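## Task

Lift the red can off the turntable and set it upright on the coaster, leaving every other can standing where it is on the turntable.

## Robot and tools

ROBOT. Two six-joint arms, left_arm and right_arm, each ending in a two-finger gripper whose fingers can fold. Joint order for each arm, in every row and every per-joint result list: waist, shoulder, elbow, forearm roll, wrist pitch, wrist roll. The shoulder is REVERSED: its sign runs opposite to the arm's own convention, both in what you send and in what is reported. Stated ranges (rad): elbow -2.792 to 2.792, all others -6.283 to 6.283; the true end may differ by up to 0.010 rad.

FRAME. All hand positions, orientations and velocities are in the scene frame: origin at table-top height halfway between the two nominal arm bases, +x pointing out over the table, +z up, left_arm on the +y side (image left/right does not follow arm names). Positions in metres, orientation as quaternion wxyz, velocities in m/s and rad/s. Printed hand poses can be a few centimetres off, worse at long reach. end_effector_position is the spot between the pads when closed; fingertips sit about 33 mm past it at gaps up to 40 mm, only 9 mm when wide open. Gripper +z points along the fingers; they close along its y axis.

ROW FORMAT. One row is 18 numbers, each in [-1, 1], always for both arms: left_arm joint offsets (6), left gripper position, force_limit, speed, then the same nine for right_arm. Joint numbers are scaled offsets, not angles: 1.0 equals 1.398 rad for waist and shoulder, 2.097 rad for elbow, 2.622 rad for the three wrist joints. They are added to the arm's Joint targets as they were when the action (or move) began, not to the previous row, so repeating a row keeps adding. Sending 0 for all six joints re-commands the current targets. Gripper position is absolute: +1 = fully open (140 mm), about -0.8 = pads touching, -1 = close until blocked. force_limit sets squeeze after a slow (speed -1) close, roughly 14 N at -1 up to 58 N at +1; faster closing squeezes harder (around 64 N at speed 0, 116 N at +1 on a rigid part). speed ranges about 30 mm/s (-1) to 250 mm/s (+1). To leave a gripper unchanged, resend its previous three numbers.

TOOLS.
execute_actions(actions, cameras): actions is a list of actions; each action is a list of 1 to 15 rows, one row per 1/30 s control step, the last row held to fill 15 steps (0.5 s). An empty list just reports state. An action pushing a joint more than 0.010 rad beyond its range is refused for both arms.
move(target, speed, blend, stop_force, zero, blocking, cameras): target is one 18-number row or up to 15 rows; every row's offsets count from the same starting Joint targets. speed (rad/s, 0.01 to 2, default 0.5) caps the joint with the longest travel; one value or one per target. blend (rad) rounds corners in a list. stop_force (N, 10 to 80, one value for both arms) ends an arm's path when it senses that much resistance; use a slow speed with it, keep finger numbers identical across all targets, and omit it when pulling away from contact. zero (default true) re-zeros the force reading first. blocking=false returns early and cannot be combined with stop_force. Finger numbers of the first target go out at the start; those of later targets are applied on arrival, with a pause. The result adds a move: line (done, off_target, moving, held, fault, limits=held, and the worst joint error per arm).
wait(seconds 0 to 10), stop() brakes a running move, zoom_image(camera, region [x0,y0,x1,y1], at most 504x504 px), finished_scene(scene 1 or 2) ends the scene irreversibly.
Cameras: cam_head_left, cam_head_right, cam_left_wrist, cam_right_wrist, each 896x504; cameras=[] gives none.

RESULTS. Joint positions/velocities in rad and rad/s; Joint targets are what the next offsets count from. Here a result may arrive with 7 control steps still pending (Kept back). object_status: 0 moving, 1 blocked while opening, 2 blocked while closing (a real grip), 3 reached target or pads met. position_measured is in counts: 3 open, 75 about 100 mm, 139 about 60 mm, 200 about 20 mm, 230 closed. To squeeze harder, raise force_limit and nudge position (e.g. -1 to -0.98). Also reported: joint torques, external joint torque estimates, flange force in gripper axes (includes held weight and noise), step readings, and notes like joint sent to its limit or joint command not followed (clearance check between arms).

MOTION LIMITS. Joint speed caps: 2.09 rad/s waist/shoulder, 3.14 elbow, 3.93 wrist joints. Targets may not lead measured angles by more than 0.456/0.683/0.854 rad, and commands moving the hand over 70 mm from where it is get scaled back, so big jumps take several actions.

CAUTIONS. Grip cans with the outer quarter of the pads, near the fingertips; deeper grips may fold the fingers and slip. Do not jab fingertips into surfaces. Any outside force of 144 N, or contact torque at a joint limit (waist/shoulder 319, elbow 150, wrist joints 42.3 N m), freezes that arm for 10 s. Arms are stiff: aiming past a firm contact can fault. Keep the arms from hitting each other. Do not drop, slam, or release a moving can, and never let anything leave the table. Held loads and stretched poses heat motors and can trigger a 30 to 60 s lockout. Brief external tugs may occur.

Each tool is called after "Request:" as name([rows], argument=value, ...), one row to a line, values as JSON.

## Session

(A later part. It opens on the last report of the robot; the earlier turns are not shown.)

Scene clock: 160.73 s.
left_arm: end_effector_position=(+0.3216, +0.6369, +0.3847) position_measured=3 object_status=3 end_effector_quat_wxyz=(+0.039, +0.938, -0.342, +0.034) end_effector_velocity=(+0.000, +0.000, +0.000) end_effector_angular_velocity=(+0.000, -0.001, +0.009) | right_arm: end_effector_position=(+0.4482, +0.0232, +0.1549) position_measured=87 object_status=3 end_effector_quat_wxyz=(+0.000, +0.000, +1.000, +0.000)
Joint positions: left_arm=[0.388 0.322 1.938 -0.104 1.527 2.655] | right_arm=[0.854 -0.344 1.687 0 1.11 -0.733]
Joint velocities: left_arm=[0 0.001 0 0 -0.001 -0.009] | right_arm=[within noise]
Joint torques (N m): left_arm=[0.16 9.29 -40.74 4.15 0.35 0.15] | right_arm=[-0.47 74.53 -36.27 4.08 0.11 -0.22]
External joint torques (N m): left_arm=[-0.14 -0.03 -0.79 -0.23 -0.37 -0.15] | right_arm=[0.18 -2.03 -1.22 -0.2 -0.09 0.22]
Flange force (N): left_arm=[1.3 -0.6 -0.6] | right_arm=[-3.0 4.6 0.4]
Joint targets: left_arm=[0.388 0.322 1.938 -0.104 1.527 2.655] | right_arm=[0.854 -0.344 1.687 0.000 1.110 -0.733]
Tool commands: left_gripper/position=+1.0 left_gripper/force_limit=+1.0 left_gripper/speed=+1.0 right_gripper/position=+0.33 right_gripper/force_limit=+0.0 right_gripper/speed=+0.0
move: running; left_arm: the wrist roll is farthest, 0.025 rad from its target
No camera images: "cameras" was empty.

Request:
wait(seconds=10, cameras=[])

Request:
wait(seconds=1.3, cameras=[])

Request:
execute_actions([
  [[0,0,0,0,0,0,1,1,1,0,0,0,0,0,0,-1,0,0]],
  [[0,0,0,0,0,0,1,1,1,0,0,0,0,0,0,-1,0,0],[0,0,0,0,0,0,1,1,1,0.001,-0.001,-0.002,0,0.001,0,-1,0,0],[0,0,0,0,0,0,1,1,1,0.003,-0.002,-0.006,0,0.004,0,-1,0,0],[0,0,0,0,0,0,1,1,1,0.006,-0.003,-0.013,0,0.008,0,-1,0,0],[0,0,0,0,0,0,1,1,1,0.011,-0.006,-0.022,0,0.014,0,-1,0,0],[0,0,0,0,0,0,1,1,1,0.016,-0.009,-0.033,0,0.022,0,-1,0,0],[0,0,0,0,0,0,1,1,1,0.022,-0.012,-0.046,0,0.03,0,-1,0,0],[0,0,0,0,0,0,1,1,1,0.028,-0.016,-0.059,0,0.039,0,-1,0,0],[0,0,0,0,0,0,1,1,1,0.034,-0.019,-0.071,0,0.047,0,-1,0,0],[0,0,0,0,0,0,1,1,1,0.04,-0.022,-0.082,0,0.054,0,-1,0,0],[0,0,0,0,0,0,1,1,1,0.044,-0.025,-0.092,0,0.06,0,-1,0,0],[0,0,0,0,0,0,1,1,1,0.047,-0.026,-0.098,0,0.065,0,-1,0,0],[0,0,0,0,0,0,1,1,1,0.049,-0.027,-0.102,0,0.067,0,-1,0,0],[0,0,0,0,0,0,1,1,1,0.05,-0.028,-0.104,0,0.069,0,-1,0,0]],
], cameras=["cam_right_wrist"])

Request:
wait(seconds=0.3, cameras=["cam_right_wrist"])

Scene clock: 163.47 s.
left_arm: end_effector_position=(+0.3216, +0.6369, +0.3847) position_measured=3 object_status=3 end_effector_quat_wxyz=(+0.039, +0.943, -0.330, +0.034) | right_arm: end_effector_position=(+0.4482, +0.0232, +0.1549) position_measured=87 object_status=3 end_effector_quat_wxyz=(+0.000, +0.000, +1.000, +0.000)
Joint positions: left_arm=[0.388 0.322 1.938 -0.104 1.527 2.63] | right_arm=[0.854 -0.344 1.687 0 1.11 -0.733]
Joint velocities: within noise
Joint torques (N m): left_arm=[0.43 9.5 -40.81 4.14 0.35 -0.23] | right_arm=[-0.19 74.41 -36.26 4.04 0.06 -0.26]
External joint torques (N m): left_arm=[-0.47 -0.7 -0.65 -0.23 -0.38 0.23] | right_arm=[0.07 -2.54 -1.04 -0.18 -0.04 0.27]
Flange force (N): left_arm=[1.6 -1.6 -0.3] | right_arm=[-3.3 4.8 0.9]
Joint targets: left_arm=[0.388 0.322 1.938 -0.104 1.527 2.630] | right_arm=[0.854 -0.344 1.687 0.000 1.110 -0.733]
Tool commands: left_gripper/position=+1.0 left_gripper/force_limit=+1.0 left_gripper/speed=+1.0 right_gripper/position=+0.33 right_gripper/force_limit=+0.0 right_gripper/speed=+0.0
earlier move: done
wait: 1.83 of 10 s (the move ended)
No camera images: "cameras" was empty.

Scene clock: 164.77 s.
left_arm: end_effector_position=(+0.3216, +0.6369, +0.3847) position_measured=3 object_status=3 end_effector_quat_wxyz=(+0.039, +0.943, -0.330, +0.034) | right_arm: end_effector_position=(+0.4482, +0.0232, +0.1549) position_measured=87 object_status=3 end_effector_quat_wxyz=(+0.000, +0.000, +1.000, +0.000)
Joint positions: left_arm=[0.388 0.322 1.938 -0.104 1.527 2.63] | right_arm=[0.854 -0.344 1.687 0 1.11 -0.733]
Joint velocities: within noise
Joint torques (N m): left_arm=[0.08 9.33 -40.82 4.14 0.33 -0.24] | right_arm=[-0.2 74.19 -36.32 4.06 0.09 -0.21]
External joint torques (N m): left_arm=[-0.08 -0.25 -0.67 -0.22 -0.35 0.24] | right_arm=[0.34 -2.21 -0.97 -0.2 -0.07 0.21]
Flange force (N): left_arm=[0.3 -1.4 -0.5] | right_arm=[-2.7 4.5 0.8]
Joint targets: left_arm=[0.388 0.322 1.938 -0.104 1.527 2.630] | right_arm=[0.854 -0.344 1.687 0.000 1.110 -0.733]
Tool commands: left_gripper/position=+1.0 left_gripper/force_limit=+1.0 left_gripper/speed=+1.0 right_gripper/position=+0.33 right_gripper/force_limit=+0.0 right_gripper/speed=+0.0
wait: 1.30 s; at rest by 0.17 s
No camera images: "cameras" was empty.

Scene clock: 165.53 s.
left_arm: end_effector_position=(+0.3216, +0.6369, +0.3847) position_measured=3 object_status=3 end_effector_quat_wxyz=(+0.039, +0.943, -0.330, +0.034) | right_arm: end_effector_position=(+0.4492, +0.0461, +0.1784) position_measured=157 object_status=2 end_effector_quat_wxyz=(+0.000, -0.010, +1.000, +0.000) end_effector_velocity=(+0.004, +0.221, +0.237) end_effector_angular_velocity=(-0.003, +0.003, +0.196)
Joint positions: left_arm=[0.388 0.322 1.938 -0.104 1.527 2.63] | right_arm=[0.874 -0.355 1.625 0 1.161 -0.733]
Joint velocities: left_arm=[within noise] | right_arm=[0.195 -0.111 -0.62 0 0.513 -0.001]
Joint torques (N m): left_arm=[0.19 9.35 -40.77 4.13 0.35 -0.27] | right_arm=[4.63 86 -44.57 5.14 -0.46 -0.23]
External joint torques (N m): left_arm=[-0.09 0.09 -0.82 -0.19 -0.37 0.27] | right_arm=[-0.33 -3.46 -1.31 -0.27 0.22 0.23]
External joint torques at the end of the 1st action: left_arm=[-0.03 -0.46 -0.68 -0.24 -0.36 0.26] | right_arm=[-0.78 13.35 -12.54 -0.75 -1.43 0.25]
Flange force (N): left_arm=[0.1 -1.1 -0.8] | right_arm=[-5.2 6.1 0.5]
Flange force at the end of the 1st action (N): left_arm=[0.3 -1.9 -0.5] | right_arm=[-4.2 3.7 -19.4]
Joint targets: left_arm=[0.388 0.322 1.938 -0.104 1.527 2.630] | right_arm=[0.924 -0.384 1.469 0.000 1.291 -0.733]
Kept back: 7 steps.
Step readings (joint positions of left_arm | right_arm; steps 1 to 15: 1st action; 16 to 23: 2nd action):
0: [0.388 0.322 1.938 -0.104 1.527 2.630] | [0.854 -0.344 1.687 0.000 1.110 -0.733]
1: [0.388 0.322 1.938 -0.104 1.527 2.630] | [0.854 -0.344 1.687 0.000 1.110 -0.733]
2: [0.388 0.322 1.938 -0.104 1.527 2.630] | [0.854 -0.344 1.687 0.000 1.110 -0.733]
4: [0.388 0.322 1.938 -0.104 1.527 2.630] | [0.854 -0.344 1.687 0.000 1.110 -0.733]
8: [0.388 0.322 1.938 -0.104 1.527 2.630] | [0.854 -0.344 1.687 0.000 1.110 -0.733]
15: [0.388 0.322 1.938 -0.104 1.527 2.630] | [0.854 -0.344 1.687 0.000 1.110 -0.733]
16: [0.388 0.322 1.938 -0.104 1.527 2.630] | [0.854 -0.344 1.687 0.000 1.110 -0.733]
17: [0.388 0.322 1.938 -0.104 1.527 2.630] | [0.854 -0.344 1.687 0.000 1.110 -0.733]
19: [0.388 0.322 1.938 -0.104 1.527 2.630] | [0.856 -0.346 1.681 0.000 1.116 -0.733]
Images, in order (width x height): cam_right_wrist 896x504.

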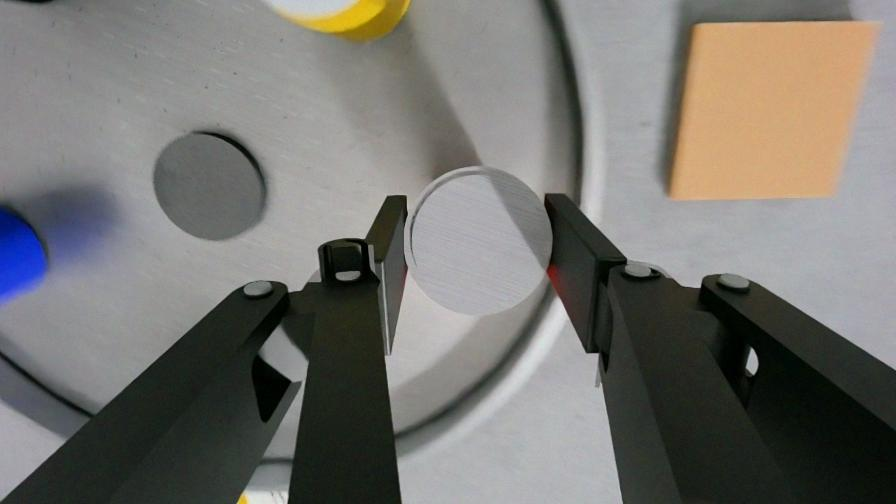

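Scene clock: 166.07 s.
left_arm: end_effector_position=(+0.3216, +0.6369, +0.3847) position_measured=3 object_status=3 end_effector_quat_wxyz=(+0.039, +0.943, -0.330, +0.034) | right_arm: end_effector_position=(+0.4446, +0.0991, +0.2393) position_measured=157 object_status=2 end_effector_quat_wxyz=(-0.001, -0.034, +0.999, -0.001)
Joint positions: left_arm=[0.388 0.322 1.938 -0.104 1.527 2.63] | right_arm=[0.924 -0.384 1.469 0 1.291 -0.733]
Joint velocities: within noise
Joint torques (N m): left_arm=[0.28 9.57 -40.75 4.13 0.33 -0.25] | right_arm=[-0.23 82.44 -39.79 4.33 0.02 -0.25]
External joint torques (N m): left_arm=[-0.24 -0.46 -0.74 -0.22 -0.36 0.25] | right_arm=[0.08 -3.89 -0.24 -0.19 0.01 0.26]
Flange force (N): left_arm=[0.9 -1.6 -0.6] | right_arm=[-3.9 5.4 1.4]
Joint targets: left_arm=[0.388 0.322 1.938 -0.104 1.527 2.630] | right_arm=[0.924 -0.384 1.469 0.000 1.291 -0.733]
Tool commands: left_gripper/position=+1.0 left_gripper/force_limit=+1.0 left_gripper/speed=+1.0 right_gripper/position=-1.0 right_gripper/force_limit=+0.0 right_gripper/speed=+0.0
wait: 0.30 s; at rest by 0.20 s
Images, in order (width x height): cam_right_wrist 896x504.

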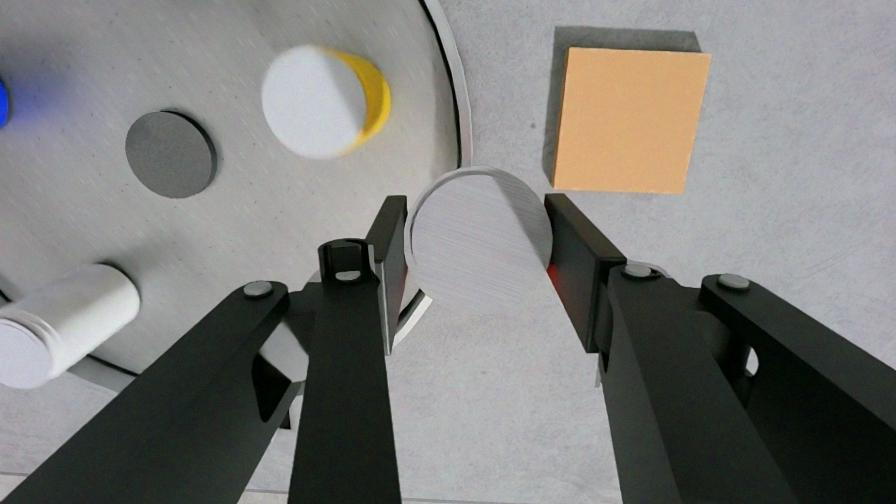

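Request:
move([
  [0,0,0,0,0,0,1,1,1,0.0815,-0.0975,-0.0981,0,0.0259,0,-1,0,0],
  [0,0,0,0,0,0,1,1,1,0.0815,-0.1318,-0.0455,0,-0.0344,0,-1,0,0],
], speed=[0.35, 0.2], blend=0.03, cameras=["cam_right_wrist", "cam_head_right"])

Scene clock: 170.03 s.
left_arm: end_effector_position=(+0.3216, +0.6369, +0.3847) position_measured=3 object_status=3 end_effector_quat_wxyz=(+0.039, +0.943, -0.330, +0.034) | right_arm: end_effector_position=(+0.4154, +0.2191, +0.1401) position_measured=157 object_status=2 end_effector_quat_wxyz=(+0.000, -0.091, +0.996, -0.001)
Joint positions: left_arm=[0.388 0.322 1.938 -0.104 1.527 2.63] | right_arm=[1.037 -0.568 1.374 0 1.201 -0.733]
Joint velocities: within noise
Joint torques (N m): left_arm=[0.1 9.42 -40.8 4.18 0.35 -0.25] | right_arm=[0 98.92 -38.85 4.23 0.17 -0.22]
External joint torques (N m): left_arm=[-0.11 -0.44 -0.67 -0.26 -0.38 0.26] | right_arm=[-0.7 -4.38 -0.14 -0.22 -0.15 0.22]
Flange force (N): left_arm=[0.5 -1.7 -0.4] | right_arm=[-4.8 5.0 2.7]
Joint targets: left_arm=[0.388 0.322 1.938 -0.104 1.527 2.630] | right_arm=[1.037 -0.568 1.374 0.000 1.201 -0.733]
move: done
Images, in order (width x height): cam_head_right 896x504, cam_right_wrist 896x504.

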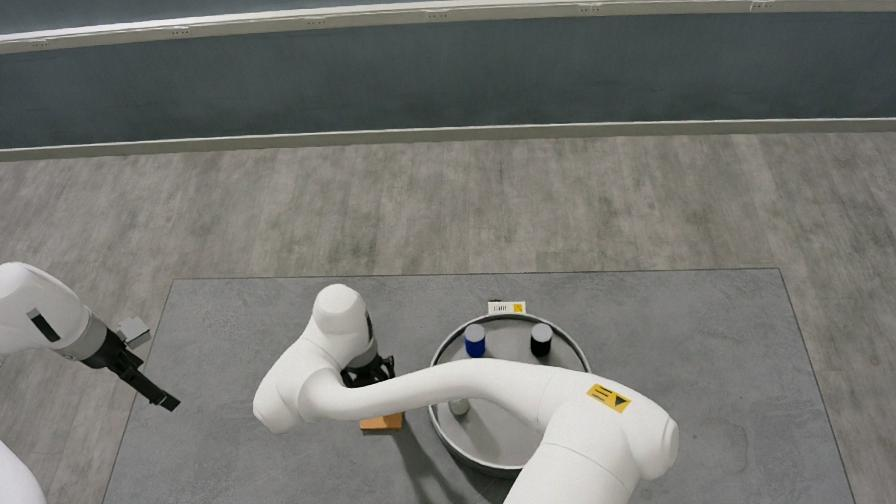

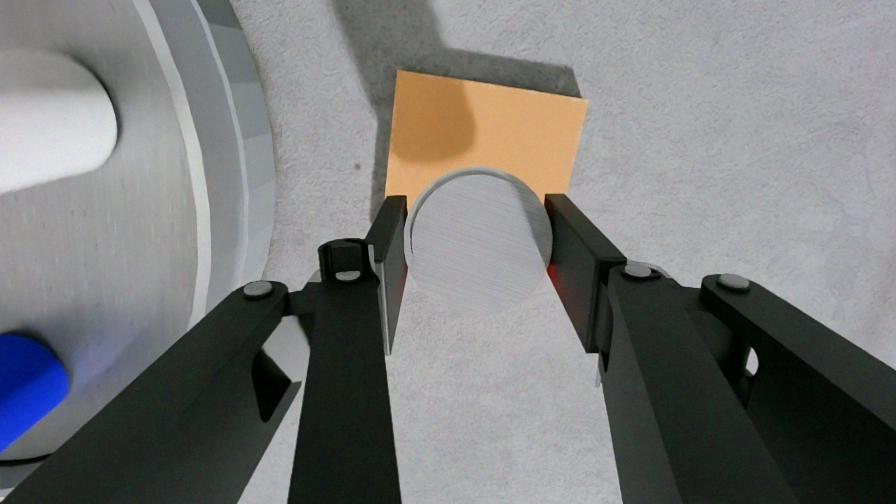

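Request:
move(target=[0,0,0,0,0,0,1,1,1,0.0009,-0.0145,-0.0006,0,-0.0075,0,-1,0,0], speed=0.05, cameras=["cam_right_wrist"])

Request:
move(target=[0,0,0,0,0,0,1,1,1,0,-0.006,0.0054,0,-0.0075,0,-1,0,0], speed=0.02, stop_force=12, cameras=["cam_right_wrist"])

Scene clock: 173.77 s.
left_arm: end_effector_position=(+0.3216, +0.6369, +0.3847) position_measured=3 object_status=3 end_effector_quat_wxyz=(+0.039, +0.943, -0.330, +0.034) | right_arm: end_effector_position=(+0.4180, +0.2255, +0.1234) position_measured=157 object_status=2 end_effector_quat_wxyz=(+0.000, -0.092, +0.996, +0.000)
Joint positions: left_arm=[0.388 0.322 1.938 -0.104 1.527 2.63] | right_arm=[1.039 -0.588 1.373 0 1.181 -0.733]
Joint velocities: within noise
Joint torques (N m): left_arm=[-0.03 9.46 -40.77 4.16 0.35 -0.26] | right_arm=[-0.3 99.88 -38.25 4.17 0.09 -0.21]
External joint torques (N m): left_arm=[0.09 0.03 -0.8 -0.24 -0.37 0.26] | right_arm=[0.28 -3.88 -0.41 -0.17 -0.07 0.21]
Flange force (N): left_arm=[-0.2 -1.4 -0.8] | right_arm=[-4.0 5.7 2.2]
Joint targets: left_arm=[0.388 0.322 1.938 -0.104 1.527 2.630] | right_arm=[1.039 -0.588 1.373 0.000 1.181 -0.733]
move: done
Images, in order (width x height): cam_right_wrist 896x504.

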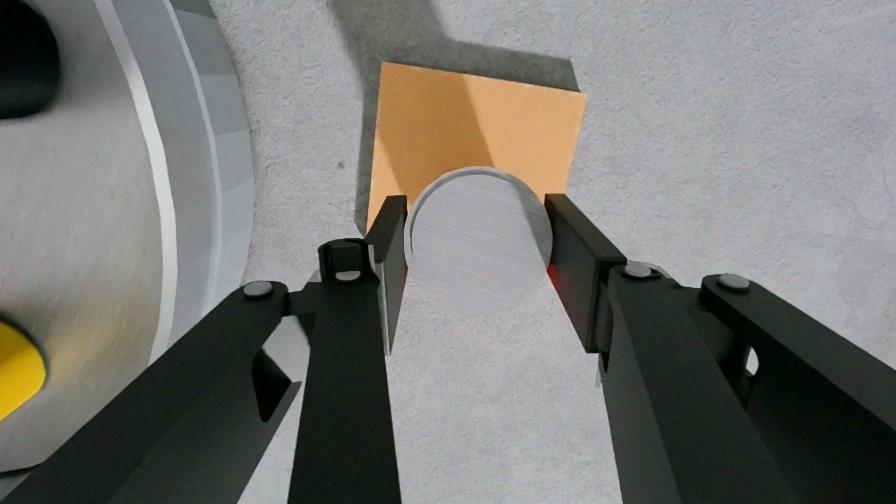

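Scene clock: 175.03 s.
left_arm: end_effector_position=(+0.3216, +0.6369, +0.3847) position_measured=3 object_status=3 end_effector_quat_wxyz=(+0.039, +0.943, -0.330, +0.034) | right_arm: end_effector_position=(+0.4181, +0.2256, +0.1142) position_measured=157 object_status=2 end_effector_quat_wxyz=(+0.000, -0.092, +0.996, +0.000)
Joint positions: left_arm=[0.388 0.322 1.938 -0.104 1.527 2.63] | right_arm=[1.039 -0.594 1.38 0 1.167 -0.733]
Joint velocities: within noise
Joint torques (N m): left_arm=[0.03 9.39 -40.77 4.16 0.31 -0.27] | right_arm=[0.06 83.73 -29.68 4.41 -0.72 -0.28]
External joint torques (N m): left_arm=[0 -0.18 -0.76 -0.24 -0.34 0.27] | right_arm=[-0.71 12.05 -8.65 -0.46 0.75 0.28]
Flange force (N): left_arm=[0.1 -1.5 -0.7] | right_arm=[-3.2 3.1 -16.4]
Joint targets: left_arm=[0.388 0.322 1.938 -0.104 1.527 2.630] | right_arm=[1.039 -0.594 1.380 0.000 1.167 -0.733]
move: contact (right_arm)
Images, in order (width x height): cam_right_wrist 896x504.

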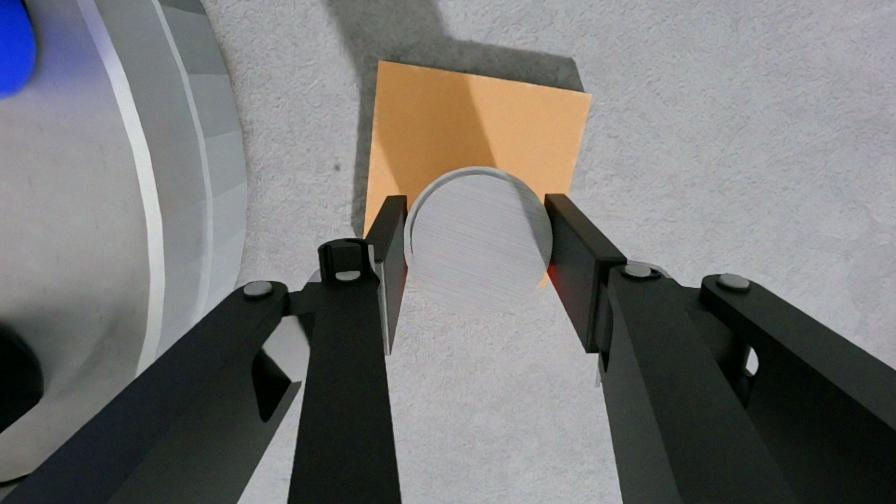

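Request:
execute_actions([
  [[0,0,0,0,0,0,1,1,1,0,0.0002,-0.0002,0,0.0003,0,-1,0,0]],
], cameras=[])

Scene clock: 176.97 s.
left_arm: end_effector_position=(+0.3216, +0.6369, +0.3847) position_measured=3 object_status=3 end_effector_quat_wxyz=(+0.039, +0.943, -0.330, +0.034) | right_arm: end_effector_position=(+0.4180, +0.2255, +0.1146) position_measured=157 object_status=2 end_effector_quat_wxyz=(+0.000, -0.092, +0.996, +0.000)
Joint positions: left_arm=[0.388 0.322 1.938 -0.104 1.527 2.63] | right_arm=[1.039 -0.594 1.38 0 1.168 -0.733]
Joint velocities: within noise
Joint torques (N m): left_arm=[0.07 9.56 -40.75 4.12 0.34 -0.31] | right_arm=[-0.01 89.06 -31.44 4.29 -0.36 -0.22]
External joint torques (N m): left_arm=[-0.02 -0.17 -0.8 -0.19 -0.36 0.31] | right_arm=[-0.03 6.95 -6.93 -0.32 0.39 0.22]
Flange force (N): left_arm=[0.1 -1.6 -0.7] | right_arm=[-4.6 5.9 -11.1]
Joint targets: left_arm=[0.388 0.322 1.938 -0.104 1.527 2.630] | right_arm=[1.039 -0.594 1.380 0.000 1.168 -0.733]
Kept back: 7 steps.
Step readings (joint positions of left_arm | right_arm):
0: [0.388 0.322 1.938 -0.104 1.527 2.630] | [1.039 -0.594 1.380 0.000 1.167 -0.733]
1: [0.388 0.322 1.938 -0.104 1.527 2.630] | [1.039 -0.594 1.380 0.000 1.167 -0.733]
2: [0.388 0.322 1.938 -0.104 1.527 2.630] | [1.039 -0.594 1.380 0.000 1.168 -0.733]
4: [0.388 0.322 1.938 -0.104 1.527 2.630] | [1.039 -0.594 1.380 0.000 1.168 -0.733]
No camera images: "cameras" was empty.

Request:
move([
  [0,0,0,0,0,0,1,1,1,0,0,0,0,0,0,0.33,0,-1],
  [0,0,0,0,0,0,1,1,1,0,0.0475,-0.0702,0,0.0815,0,0.33,0,-1],
], speed=0.2, cameras=["cam_right_wrist", "cam_head_right", "cam_head_left"])

Scene clock: 180.53 s.
left_arm: end_effector_position=(+0.3216, +0.6369, +0.3847) position_measured=3 object_status=3 end_effector_quat_wxyz=(+0.039, +0.943, -0.330, +0.034) | right_arm: end_effector_position=(+0.4180, +0.2254, +0.2507) position_measured=87 object_status=3 end_effector_quat_wxyz=(+0.000, -0.092, +0.996, +0.000)
Joint positions: left_arm=[0.388 0.322 1.938 -0.104 1.527 2.63] | right_arm=[1.039 -0.527 1.233 0 1.382 -0.733]
Joint velocities: within noise
Joint torques (N m): left_arm=[0.2 9.29 -40.73 4.15 0.34 -0.29] | right_arm=[-0.27 95.52 -39.88 4.38 0.18 -0.21]
External joint torques (N m): left_arm=[-0.24 -0.27 -0.74 -0.24 -0.37 0.3] | right_arm=[0.21 -2.26 -1.23 -0.12 -0.15 0.21]
Flange force (N): left_arm=[0.6 -1.4 -0.6] | right_arm=[-4.0 5.6 -0.6]
Joint targets: left_arm=[0.388 0.322 1.938 -0.104 1.527 2.630] | right_arm=[1.039 -0.527 1.233 0.000 1.382 -0.733]
move: done
Images, in order (width x height): cam_head_left 896x504, cam_head_right 896x504, cam_right_wrist 896x504.

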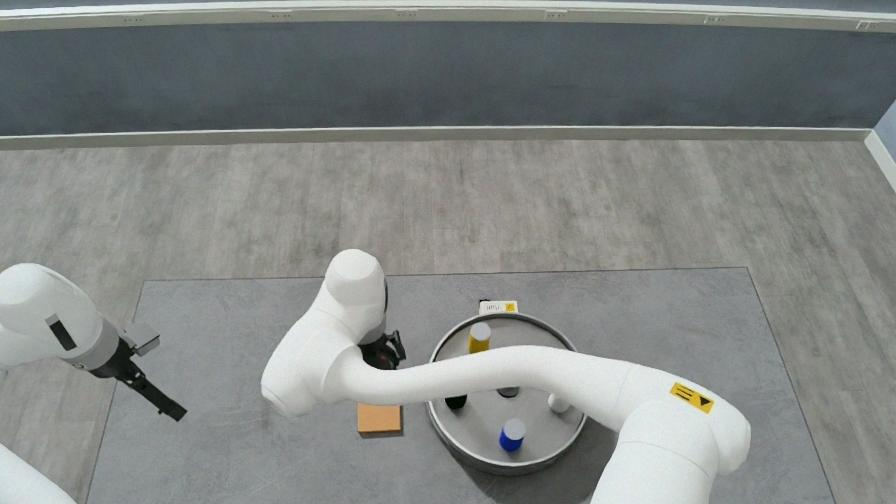

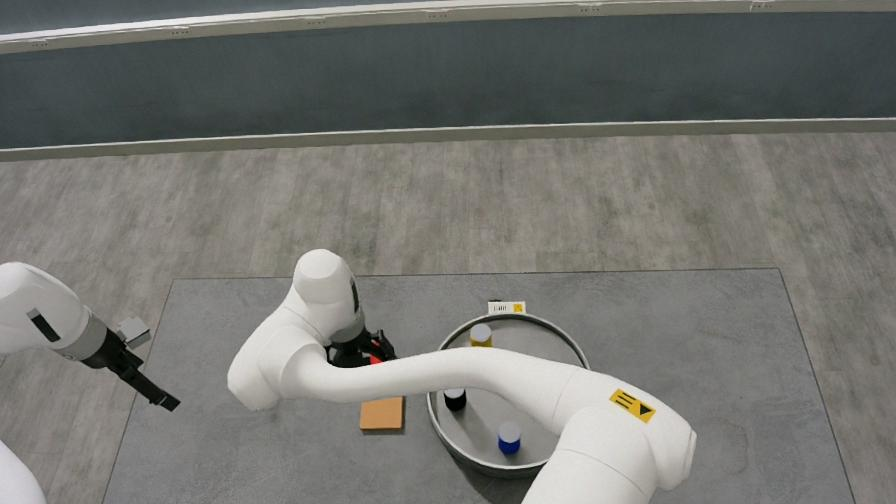

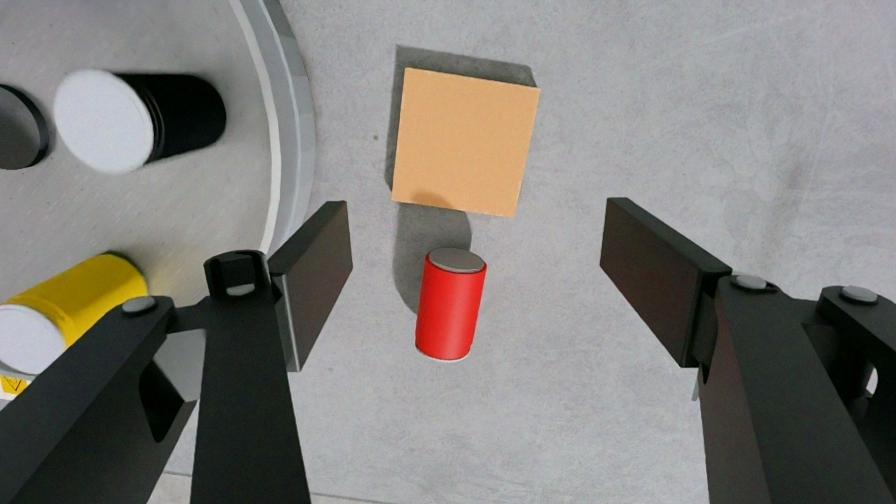

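Request:
zoom_image(camera="cam_right_wrist", region=[350, 40, 600, 400])

Request:
wait(seconds=0.1, cameras=["cam_right_wrist"])

Scaled by 1.400.

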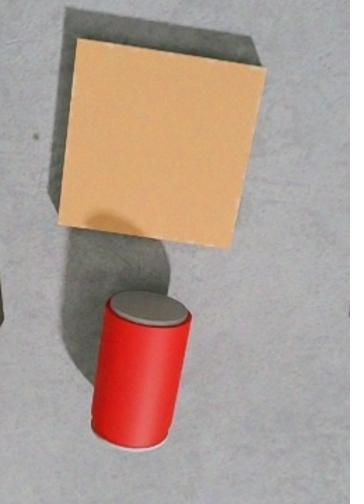

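Scene clock: 182.43 s.
left_arm: end_effector_position=(+0.3216, +0.6369, +0.3847) position_measured=3 object_status=3 end_effector_quat_wxyz=(+0.039, +0.943, -0.330, +0.034) | right_arm: end_effector_position=(+0.4180, +0.2254, +0.2506) position_measured=87 object_status=3 end_effector_quat_wxyz=(+0.000, -0.092, +0.996, +0.000)
Joint positions: left_arm=[0.388 0.322 1.938 -0.104 1.527 2.63] | right_arm=[1.039 -0.527 1.233 0 1.382 -0.733]
Joint velocities: within noise
Joint torques (N m): left_arm=[0.21 9.53 -40.74 4.14 0.34 -0.24] | right_arm=[-0.31 95.87 -39.84 4.42 0.05 -0.24]
External joint torques (N m): left_arm=[-0.17 -0.25 -0.79 -0.22 -0.36 0.24] | right_arm=[0.65 -2.99 -1.13 -0.17 -0.02 0.24]
Flange force (N): left_arm=[0.6 -1.4 -0.7] | right_arm=[-4.3 6.8 -0.5]
Joint targets: left_arm=[0.388 0.322 1.938 -0.104 1.527 2.630] | right_arm=[1.039 -0.527 1.233 0.000 1.382 -0.733]
Tool commands: left_gripper/position=+1.0 left_gripper/force_limit=+1.0 left_gripper/speed=+1.0 right_gripper/position=+0.33 right_gripper/force_limit=+0.0 right_gripper/speed=-1.0
wait: 0.10 s; at rest from the start
Images, in order (width x height): cam_right_wrist 896x504.

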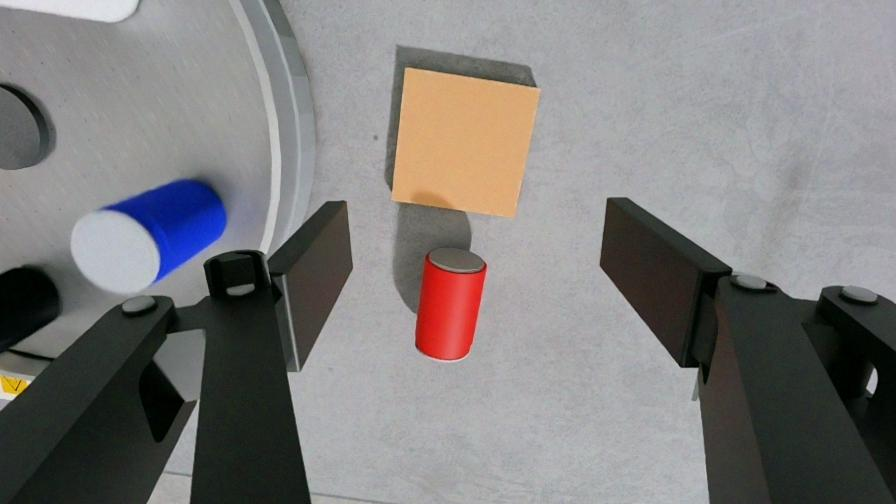

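Request:
move(target=[0,0,0,0,0,0,1,1,1,-0.1913,-0.3705,-0.2763,0.1588,0.1958,-0.0242,0.33,0,-1], speed=0.5, cameras=["cam_right_wrist", "cam_head_right", "cam_head_left"])

Scene clock: 208.27 s.
left_arm: end_effector_position=(+0.3216, +0.6369, +0.3847) position_measured=3 object_status=3 end_effector_quat_wxyz=(+0.039, +0.943, -0.330, +0.034) | right_arm: end_effector_position=(+0.5787, +0.2411, +0.1198) position_measured=87 object_status=3 end_effector_quat_wxyz=(-0.300, -0.011, +0.954, -0.004)
Joint positions: left_arm=[0.388 0.322 1.938 -0.104 1.527 2.63] | right_arm=[0.771 -1.045 0.653 0.416 1.895 -0.796]
Joint velocities: within noise
Joint torques (N m): left_arm=[0.14 9.48 -40.63 4.14 0.33 -0.26] | right_arm=[-1.27 133.31 -39.26 5.16 1.2 -0.19]
External joint torques (N m): left_arm=[-0.18 -0.7 -0.8 -0.23 -0.36 0.27] | right_arm=[1.94 -4.25 -1.01 -0.22 -0.06 0.19]
Flange force (N): left_arm=[0.9 -2.2 -0.7] | right_arm=[-8.9 12.8 -5.8]
Joint targets: left_arm=[0.388 0.322 1.938 -0.104 1.527 2.630] | right_arm=[0.771 -1.045 0.653 0.416 1.895 -0.796]
move: done
Images, in order (width x height): cam_head_left 896x504, cam_head_right 896x504, cam_right_wrist 896x504.

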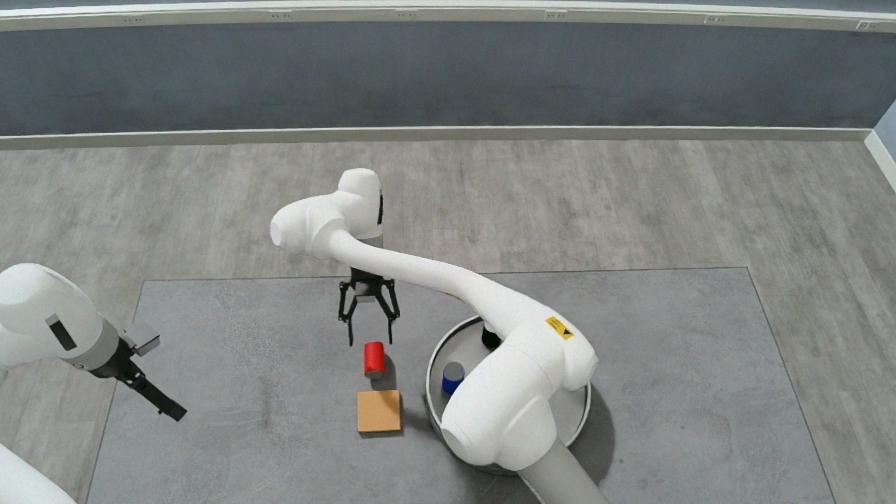

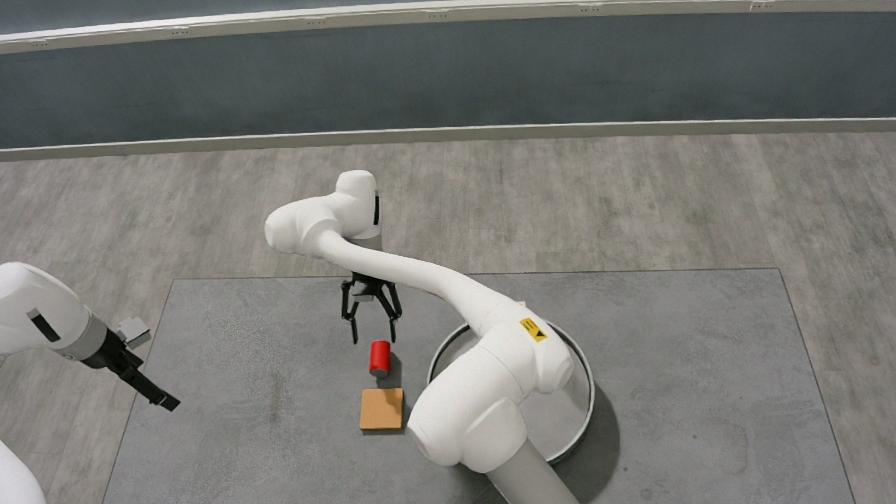

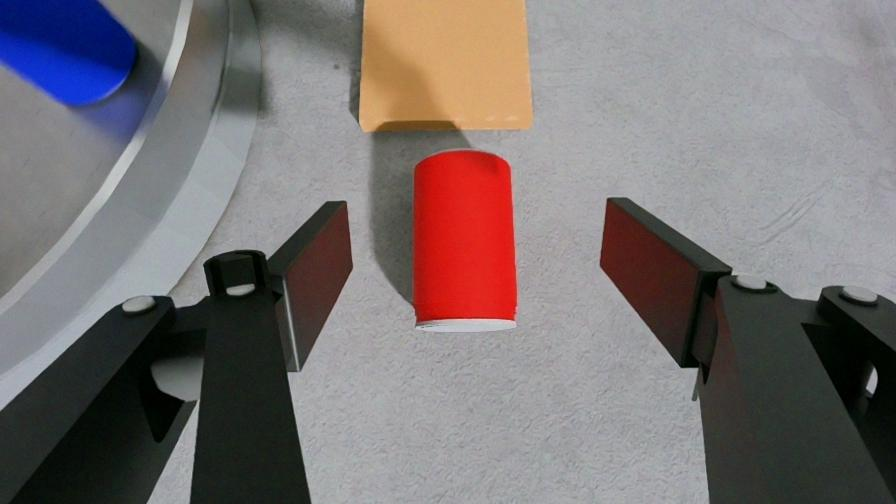

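Request:
execute_actions(actions=[])

Scene clock: 210.53 s.
left_arm: end_effector_position=(+0.3216, +0.6369, +0.3847) position_measured=3 object_status=3 end_effector_quat_wxyz=(+0.039, +0.943, -0.330, +0.034) | right_arm: end_effector_position=(+0.5787, +0.2410, +0.1198) position_measured=87 object_status=3 end_effector_quat_wxyz=(-0.301, -0.011, +0.954, -0.004)
Joint positions: left_arm=[0.388 0.322 1.938 -0.104 1.527 2.63] | right_arm=[0.771 -1.045 0.653 0.416 1.895 -0.796]
Joint velocities: within noise
Joint torques (N m): left_arm=[0.27 9.46 -40.66 4.16 0.37 -0.28] | right_arm=[-0.04 133.31 -39.3 5.19 1.24 -0.22]
External joint torques (N m): left_arm=[-0.27 -0.37 -0.85 -0.25 -0.39 0.28] | right_arm=[-0.03 -4.32 -0.96 -0.26 -0.1 0.22]
Flange force (N): left_arm=[0.9 -1.6 -0.7] | right_arm=[-9.8 11.3 -6.3]
Joint targets: left_arm=[0.388 0.322 1.938 -0.104 1.527 2.630] | right_arm=[0.771 -1.045 0.653 0.416 1.895 -0.796]
Tool commands: left_gripper/position=+1.0 left_gripper/force_limit=+1.0 left_gripper/speed=+1.0 right_gripper/position=+0.33 right_gripper/force_limit=+0.0 right_gripper/speed=-1.0

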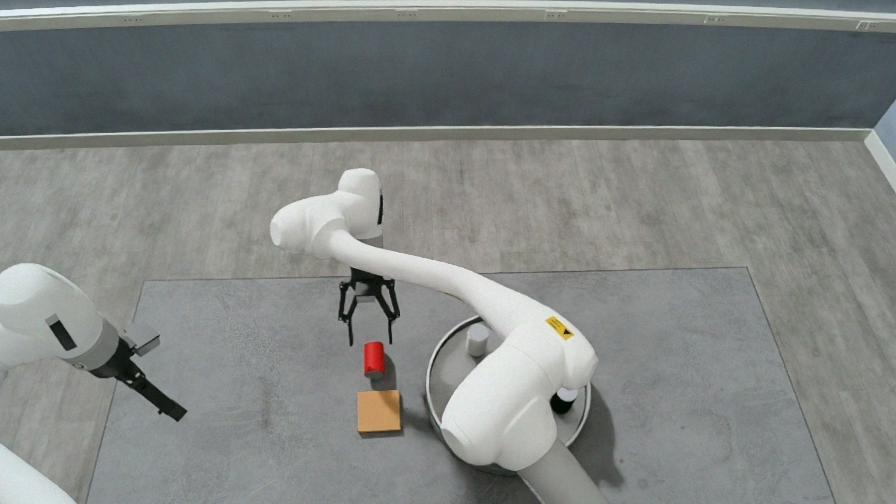

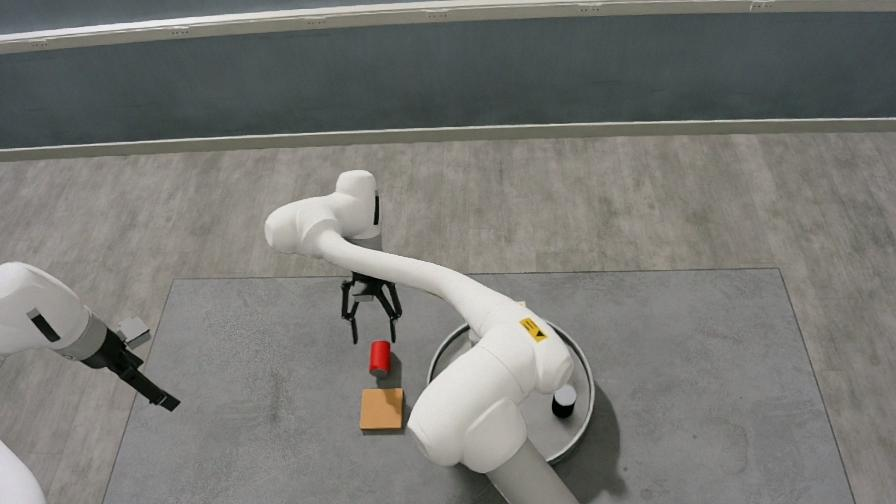

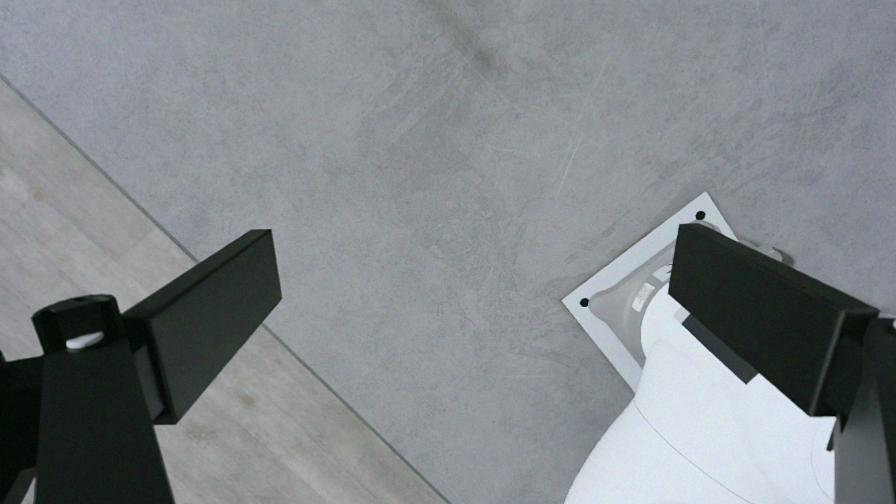

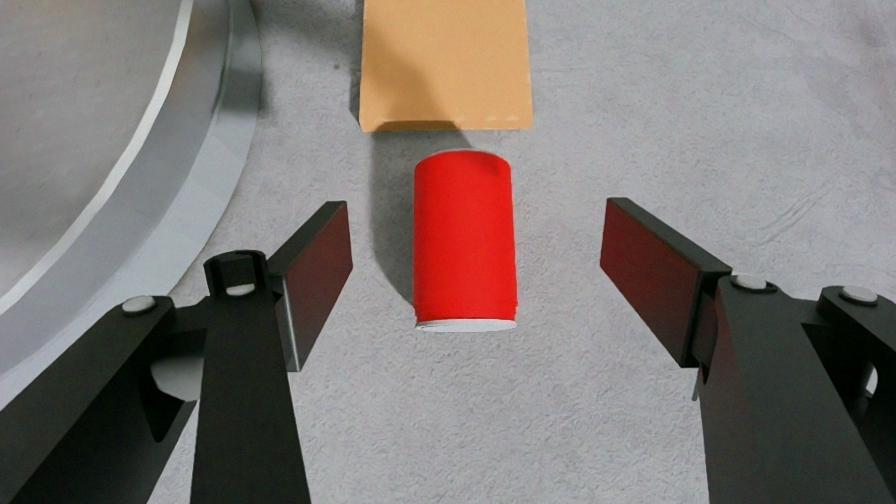

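Request:
move([
  [0,0,0,0,0,0,1,1,1,-0.0005,-0.0236,0.0375,-0.0049,-0.0384,-0.0176,0.33,0,-1],
], speed=[0.1], cameras=["cam_right_wrist", "cam_head_left"])

Scene clock: 220.73 s.
left_arm: end_effector_position=(+0.3216, +0.6369, +0.3847) position_measured=3 object_status=3 end_effector_quat_wxyz=(+0.039, +0.943, -0.330, +0.034) | right_arm: end_effector_position=(+0.5780, +0.2391, +0.0407) position_measured=87 object_status=3 end_effector_quat_wxyz=(-0.301, -0.011, +0.954, -0.004)
Joint positions: left_arm=[0.388 0.322 1.938 -0.104 1.527 2.63] | right_arm=[0.771 -1.078 0.732 0.403 1.794 -0.842]
Joint velocities: within noise
Joint torques (N m): left_arm=[0.17 9.52 -40.86 4.11 0.36 -0.24] | right_arm=[-0.07 134.21 -38.61 5.08 1.33 -0.24]
External joint torques (N m): left_arm=[-0.29 -1.18 -0.51 -0.21 -0.39 0.25] | right_arm=[0.39 -4.09 -1.01 -0.23 -0.14 0.24]
Flange force (N): left_arm=[1.4 -2.5 0.0] | right_arm=[-9.1 10.2 -4.3]
Joint targets: left_arm=[0.388 0.322 1.938 -0.104 1.527 2.630] | right_arm=[0.771 -1.078 0.732 0.403 1.794 -0.842]
move: done
Images, in order (width x height): cam_head_left 896x504, cam_right_wrist 896x504.

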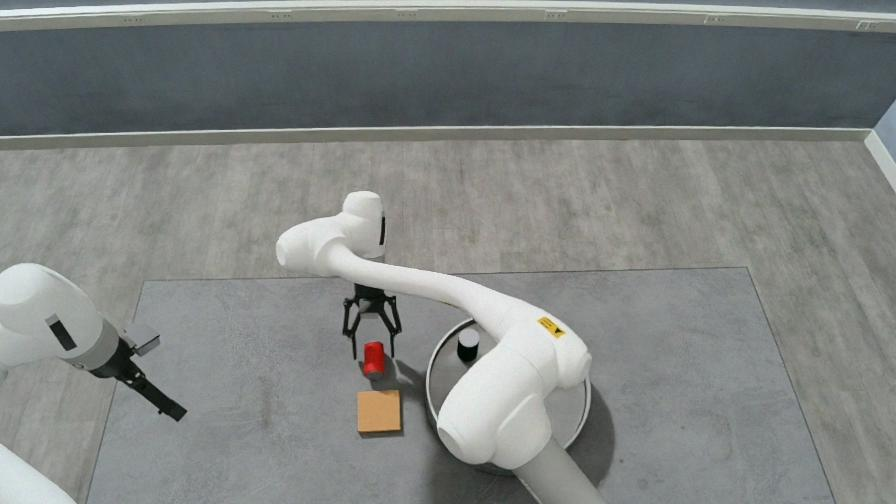

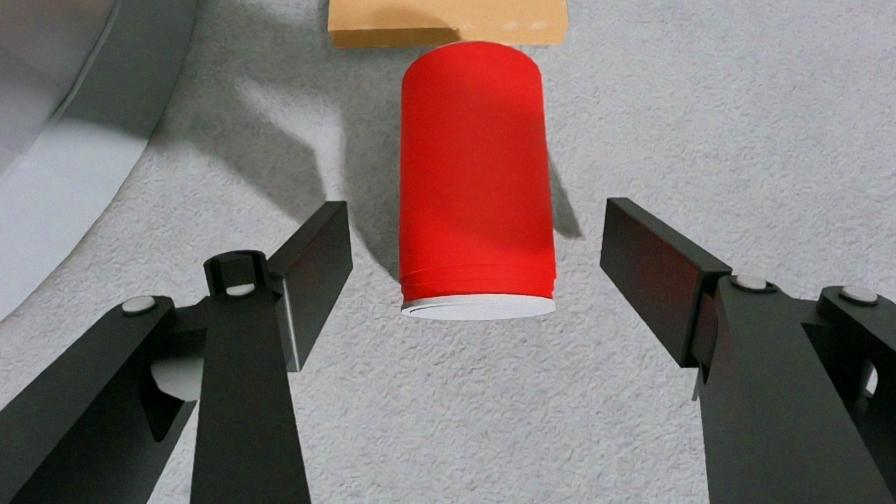

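Request:
move([
  [0,0,0,0,0,0,1,1,1,0,0,0,0,0,0,-1,0,-1],
], cameras=["cam_right_wrist", "cam_head_left"])

Scene clock: 224.20 s.
left_arm: end_effector_position=(+0.3216, +0.6369, +0.3847) position_measured=3 object_status=3 end_effector_quat_wxyz=(+0.039, +0.943, -0.330, +0.034) | right_arm: end_effector_position=(+0.5780, +0.2391, +0.0408) position_measured=153 object_status=0 end_effector_quat_wxyz=(-0.301, -0.011, +0.954, -0.004)
Joint positions: left_arm=[0.388 0.322 1.938 -0.104 1.527 2.63] | right_arm=[0.771 -1.078 0.732 0.403 1.794 -0.842]
Joint velocities: within noise
Joint torques (N m): left_arm=[0.25 9.23 -40.75 4.15 0.33 -0.27] | right_arm=[0.95 130.74 -36.93 5 1.05 -0.28]
External joint torques (N m): left_arm=[-0.26 -0.36 -0.73 -0.23 -0.35 0.27] | right_arm=[-1.48 -0.41 -2.78 -0.12 0.16 0.28]
Flange force (N): left_arm=[0.8 -1.5 -0.6] | right_arm=[-8.2 9.2 -8.2]
Joint targets: left_arm=[0.388 0.322 1.938 -0.104 1.527 2.630] | right_arm=[0.771 -1.078 0.732 0.403 1.794 -0.842]
move: done
Images, in order (width x height): cam_head_left 896x504, cam_right_wrist 896x504.

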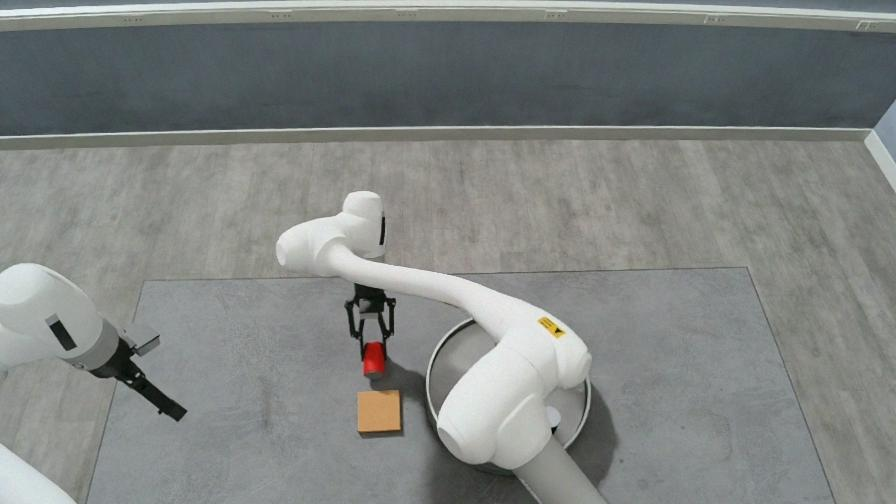

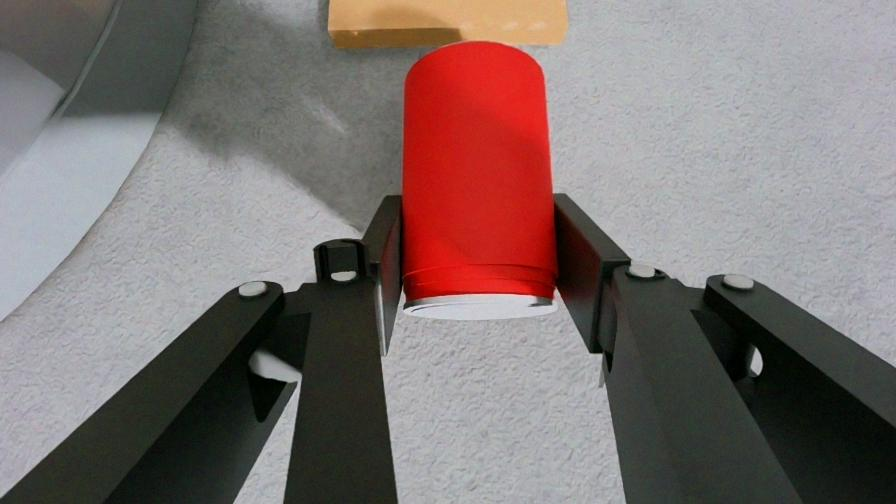

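Request:
execute_actions(actions=[], cameras=["cam_right_wrist"])

Scene clock: 224.33 s.
left_arm: end_effector_position=(+0.3216, +0.6369, +0.3847) position_measured=3 object_status=3 end_effector_quat_wxyz=(+0.039, +0.943, -0.330, +0.034) | right_arm: end_effector_position=(+0.5780, +0.2391, +0.0408) position_measured=153 object_status=2 end_effector_quat_wxyz=(-0.301, -0.011, +0.954, -0.004)
Joint positions: left_arm=[0.388 0.322 1.938 -0.104 1.527 2.63] | right_arm=[0.771 -1.078 0.732 0.403 1.794 -0.842]
Joint velocities: within noise
Joint torques (N m): left_arm=[0.11 9.38 -40.67 4.13 0.35 -0.26] | right_arm=[1.15 130.93 -36.74 5.01 1.01 -0.22]
External joint torques (N m): left_arm=[-0.07 -0.26 -0.83 -0.2 -0.37 0.26] | right_arm=[-1.59 0.01 -3.16 -0.11 0.2 0.21]
Flange force (N): left_arm=[0.4 -1.6 -0.8] | right_arm=[-8.5 9.7 -9.0]
Joint targets: left_arm=[0.388 0.322 1.938 -0.104 1.527 2.630] | right_arm=[0.771 -1.078 0.732 0.403 1.794 -0.842]
Tool commands: left_gripper/position=+1.0 left_gripper/force_limit=+1.0 left_gripper/speed=+1.0 right_gripper/position=-1.0 right_gripper/force_limit=+0.0 right_gripper/speed=-1.0
Images, in order (width x height): cam_right_wrist 896x504.

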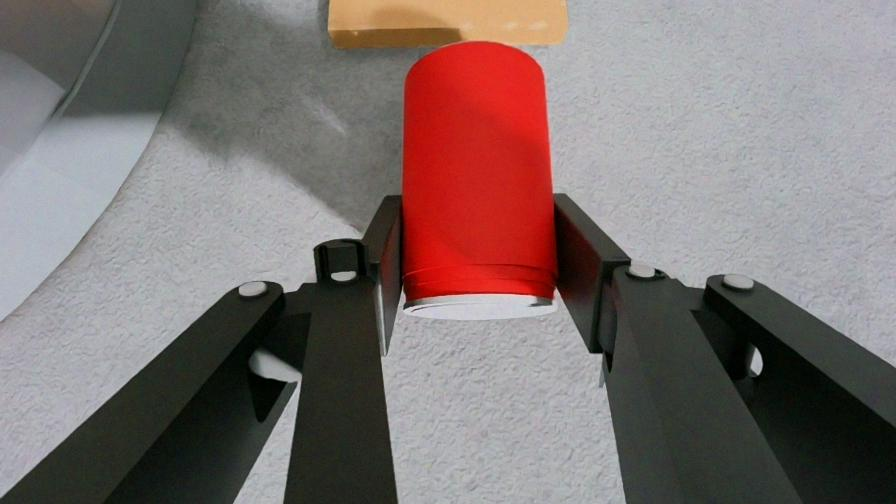

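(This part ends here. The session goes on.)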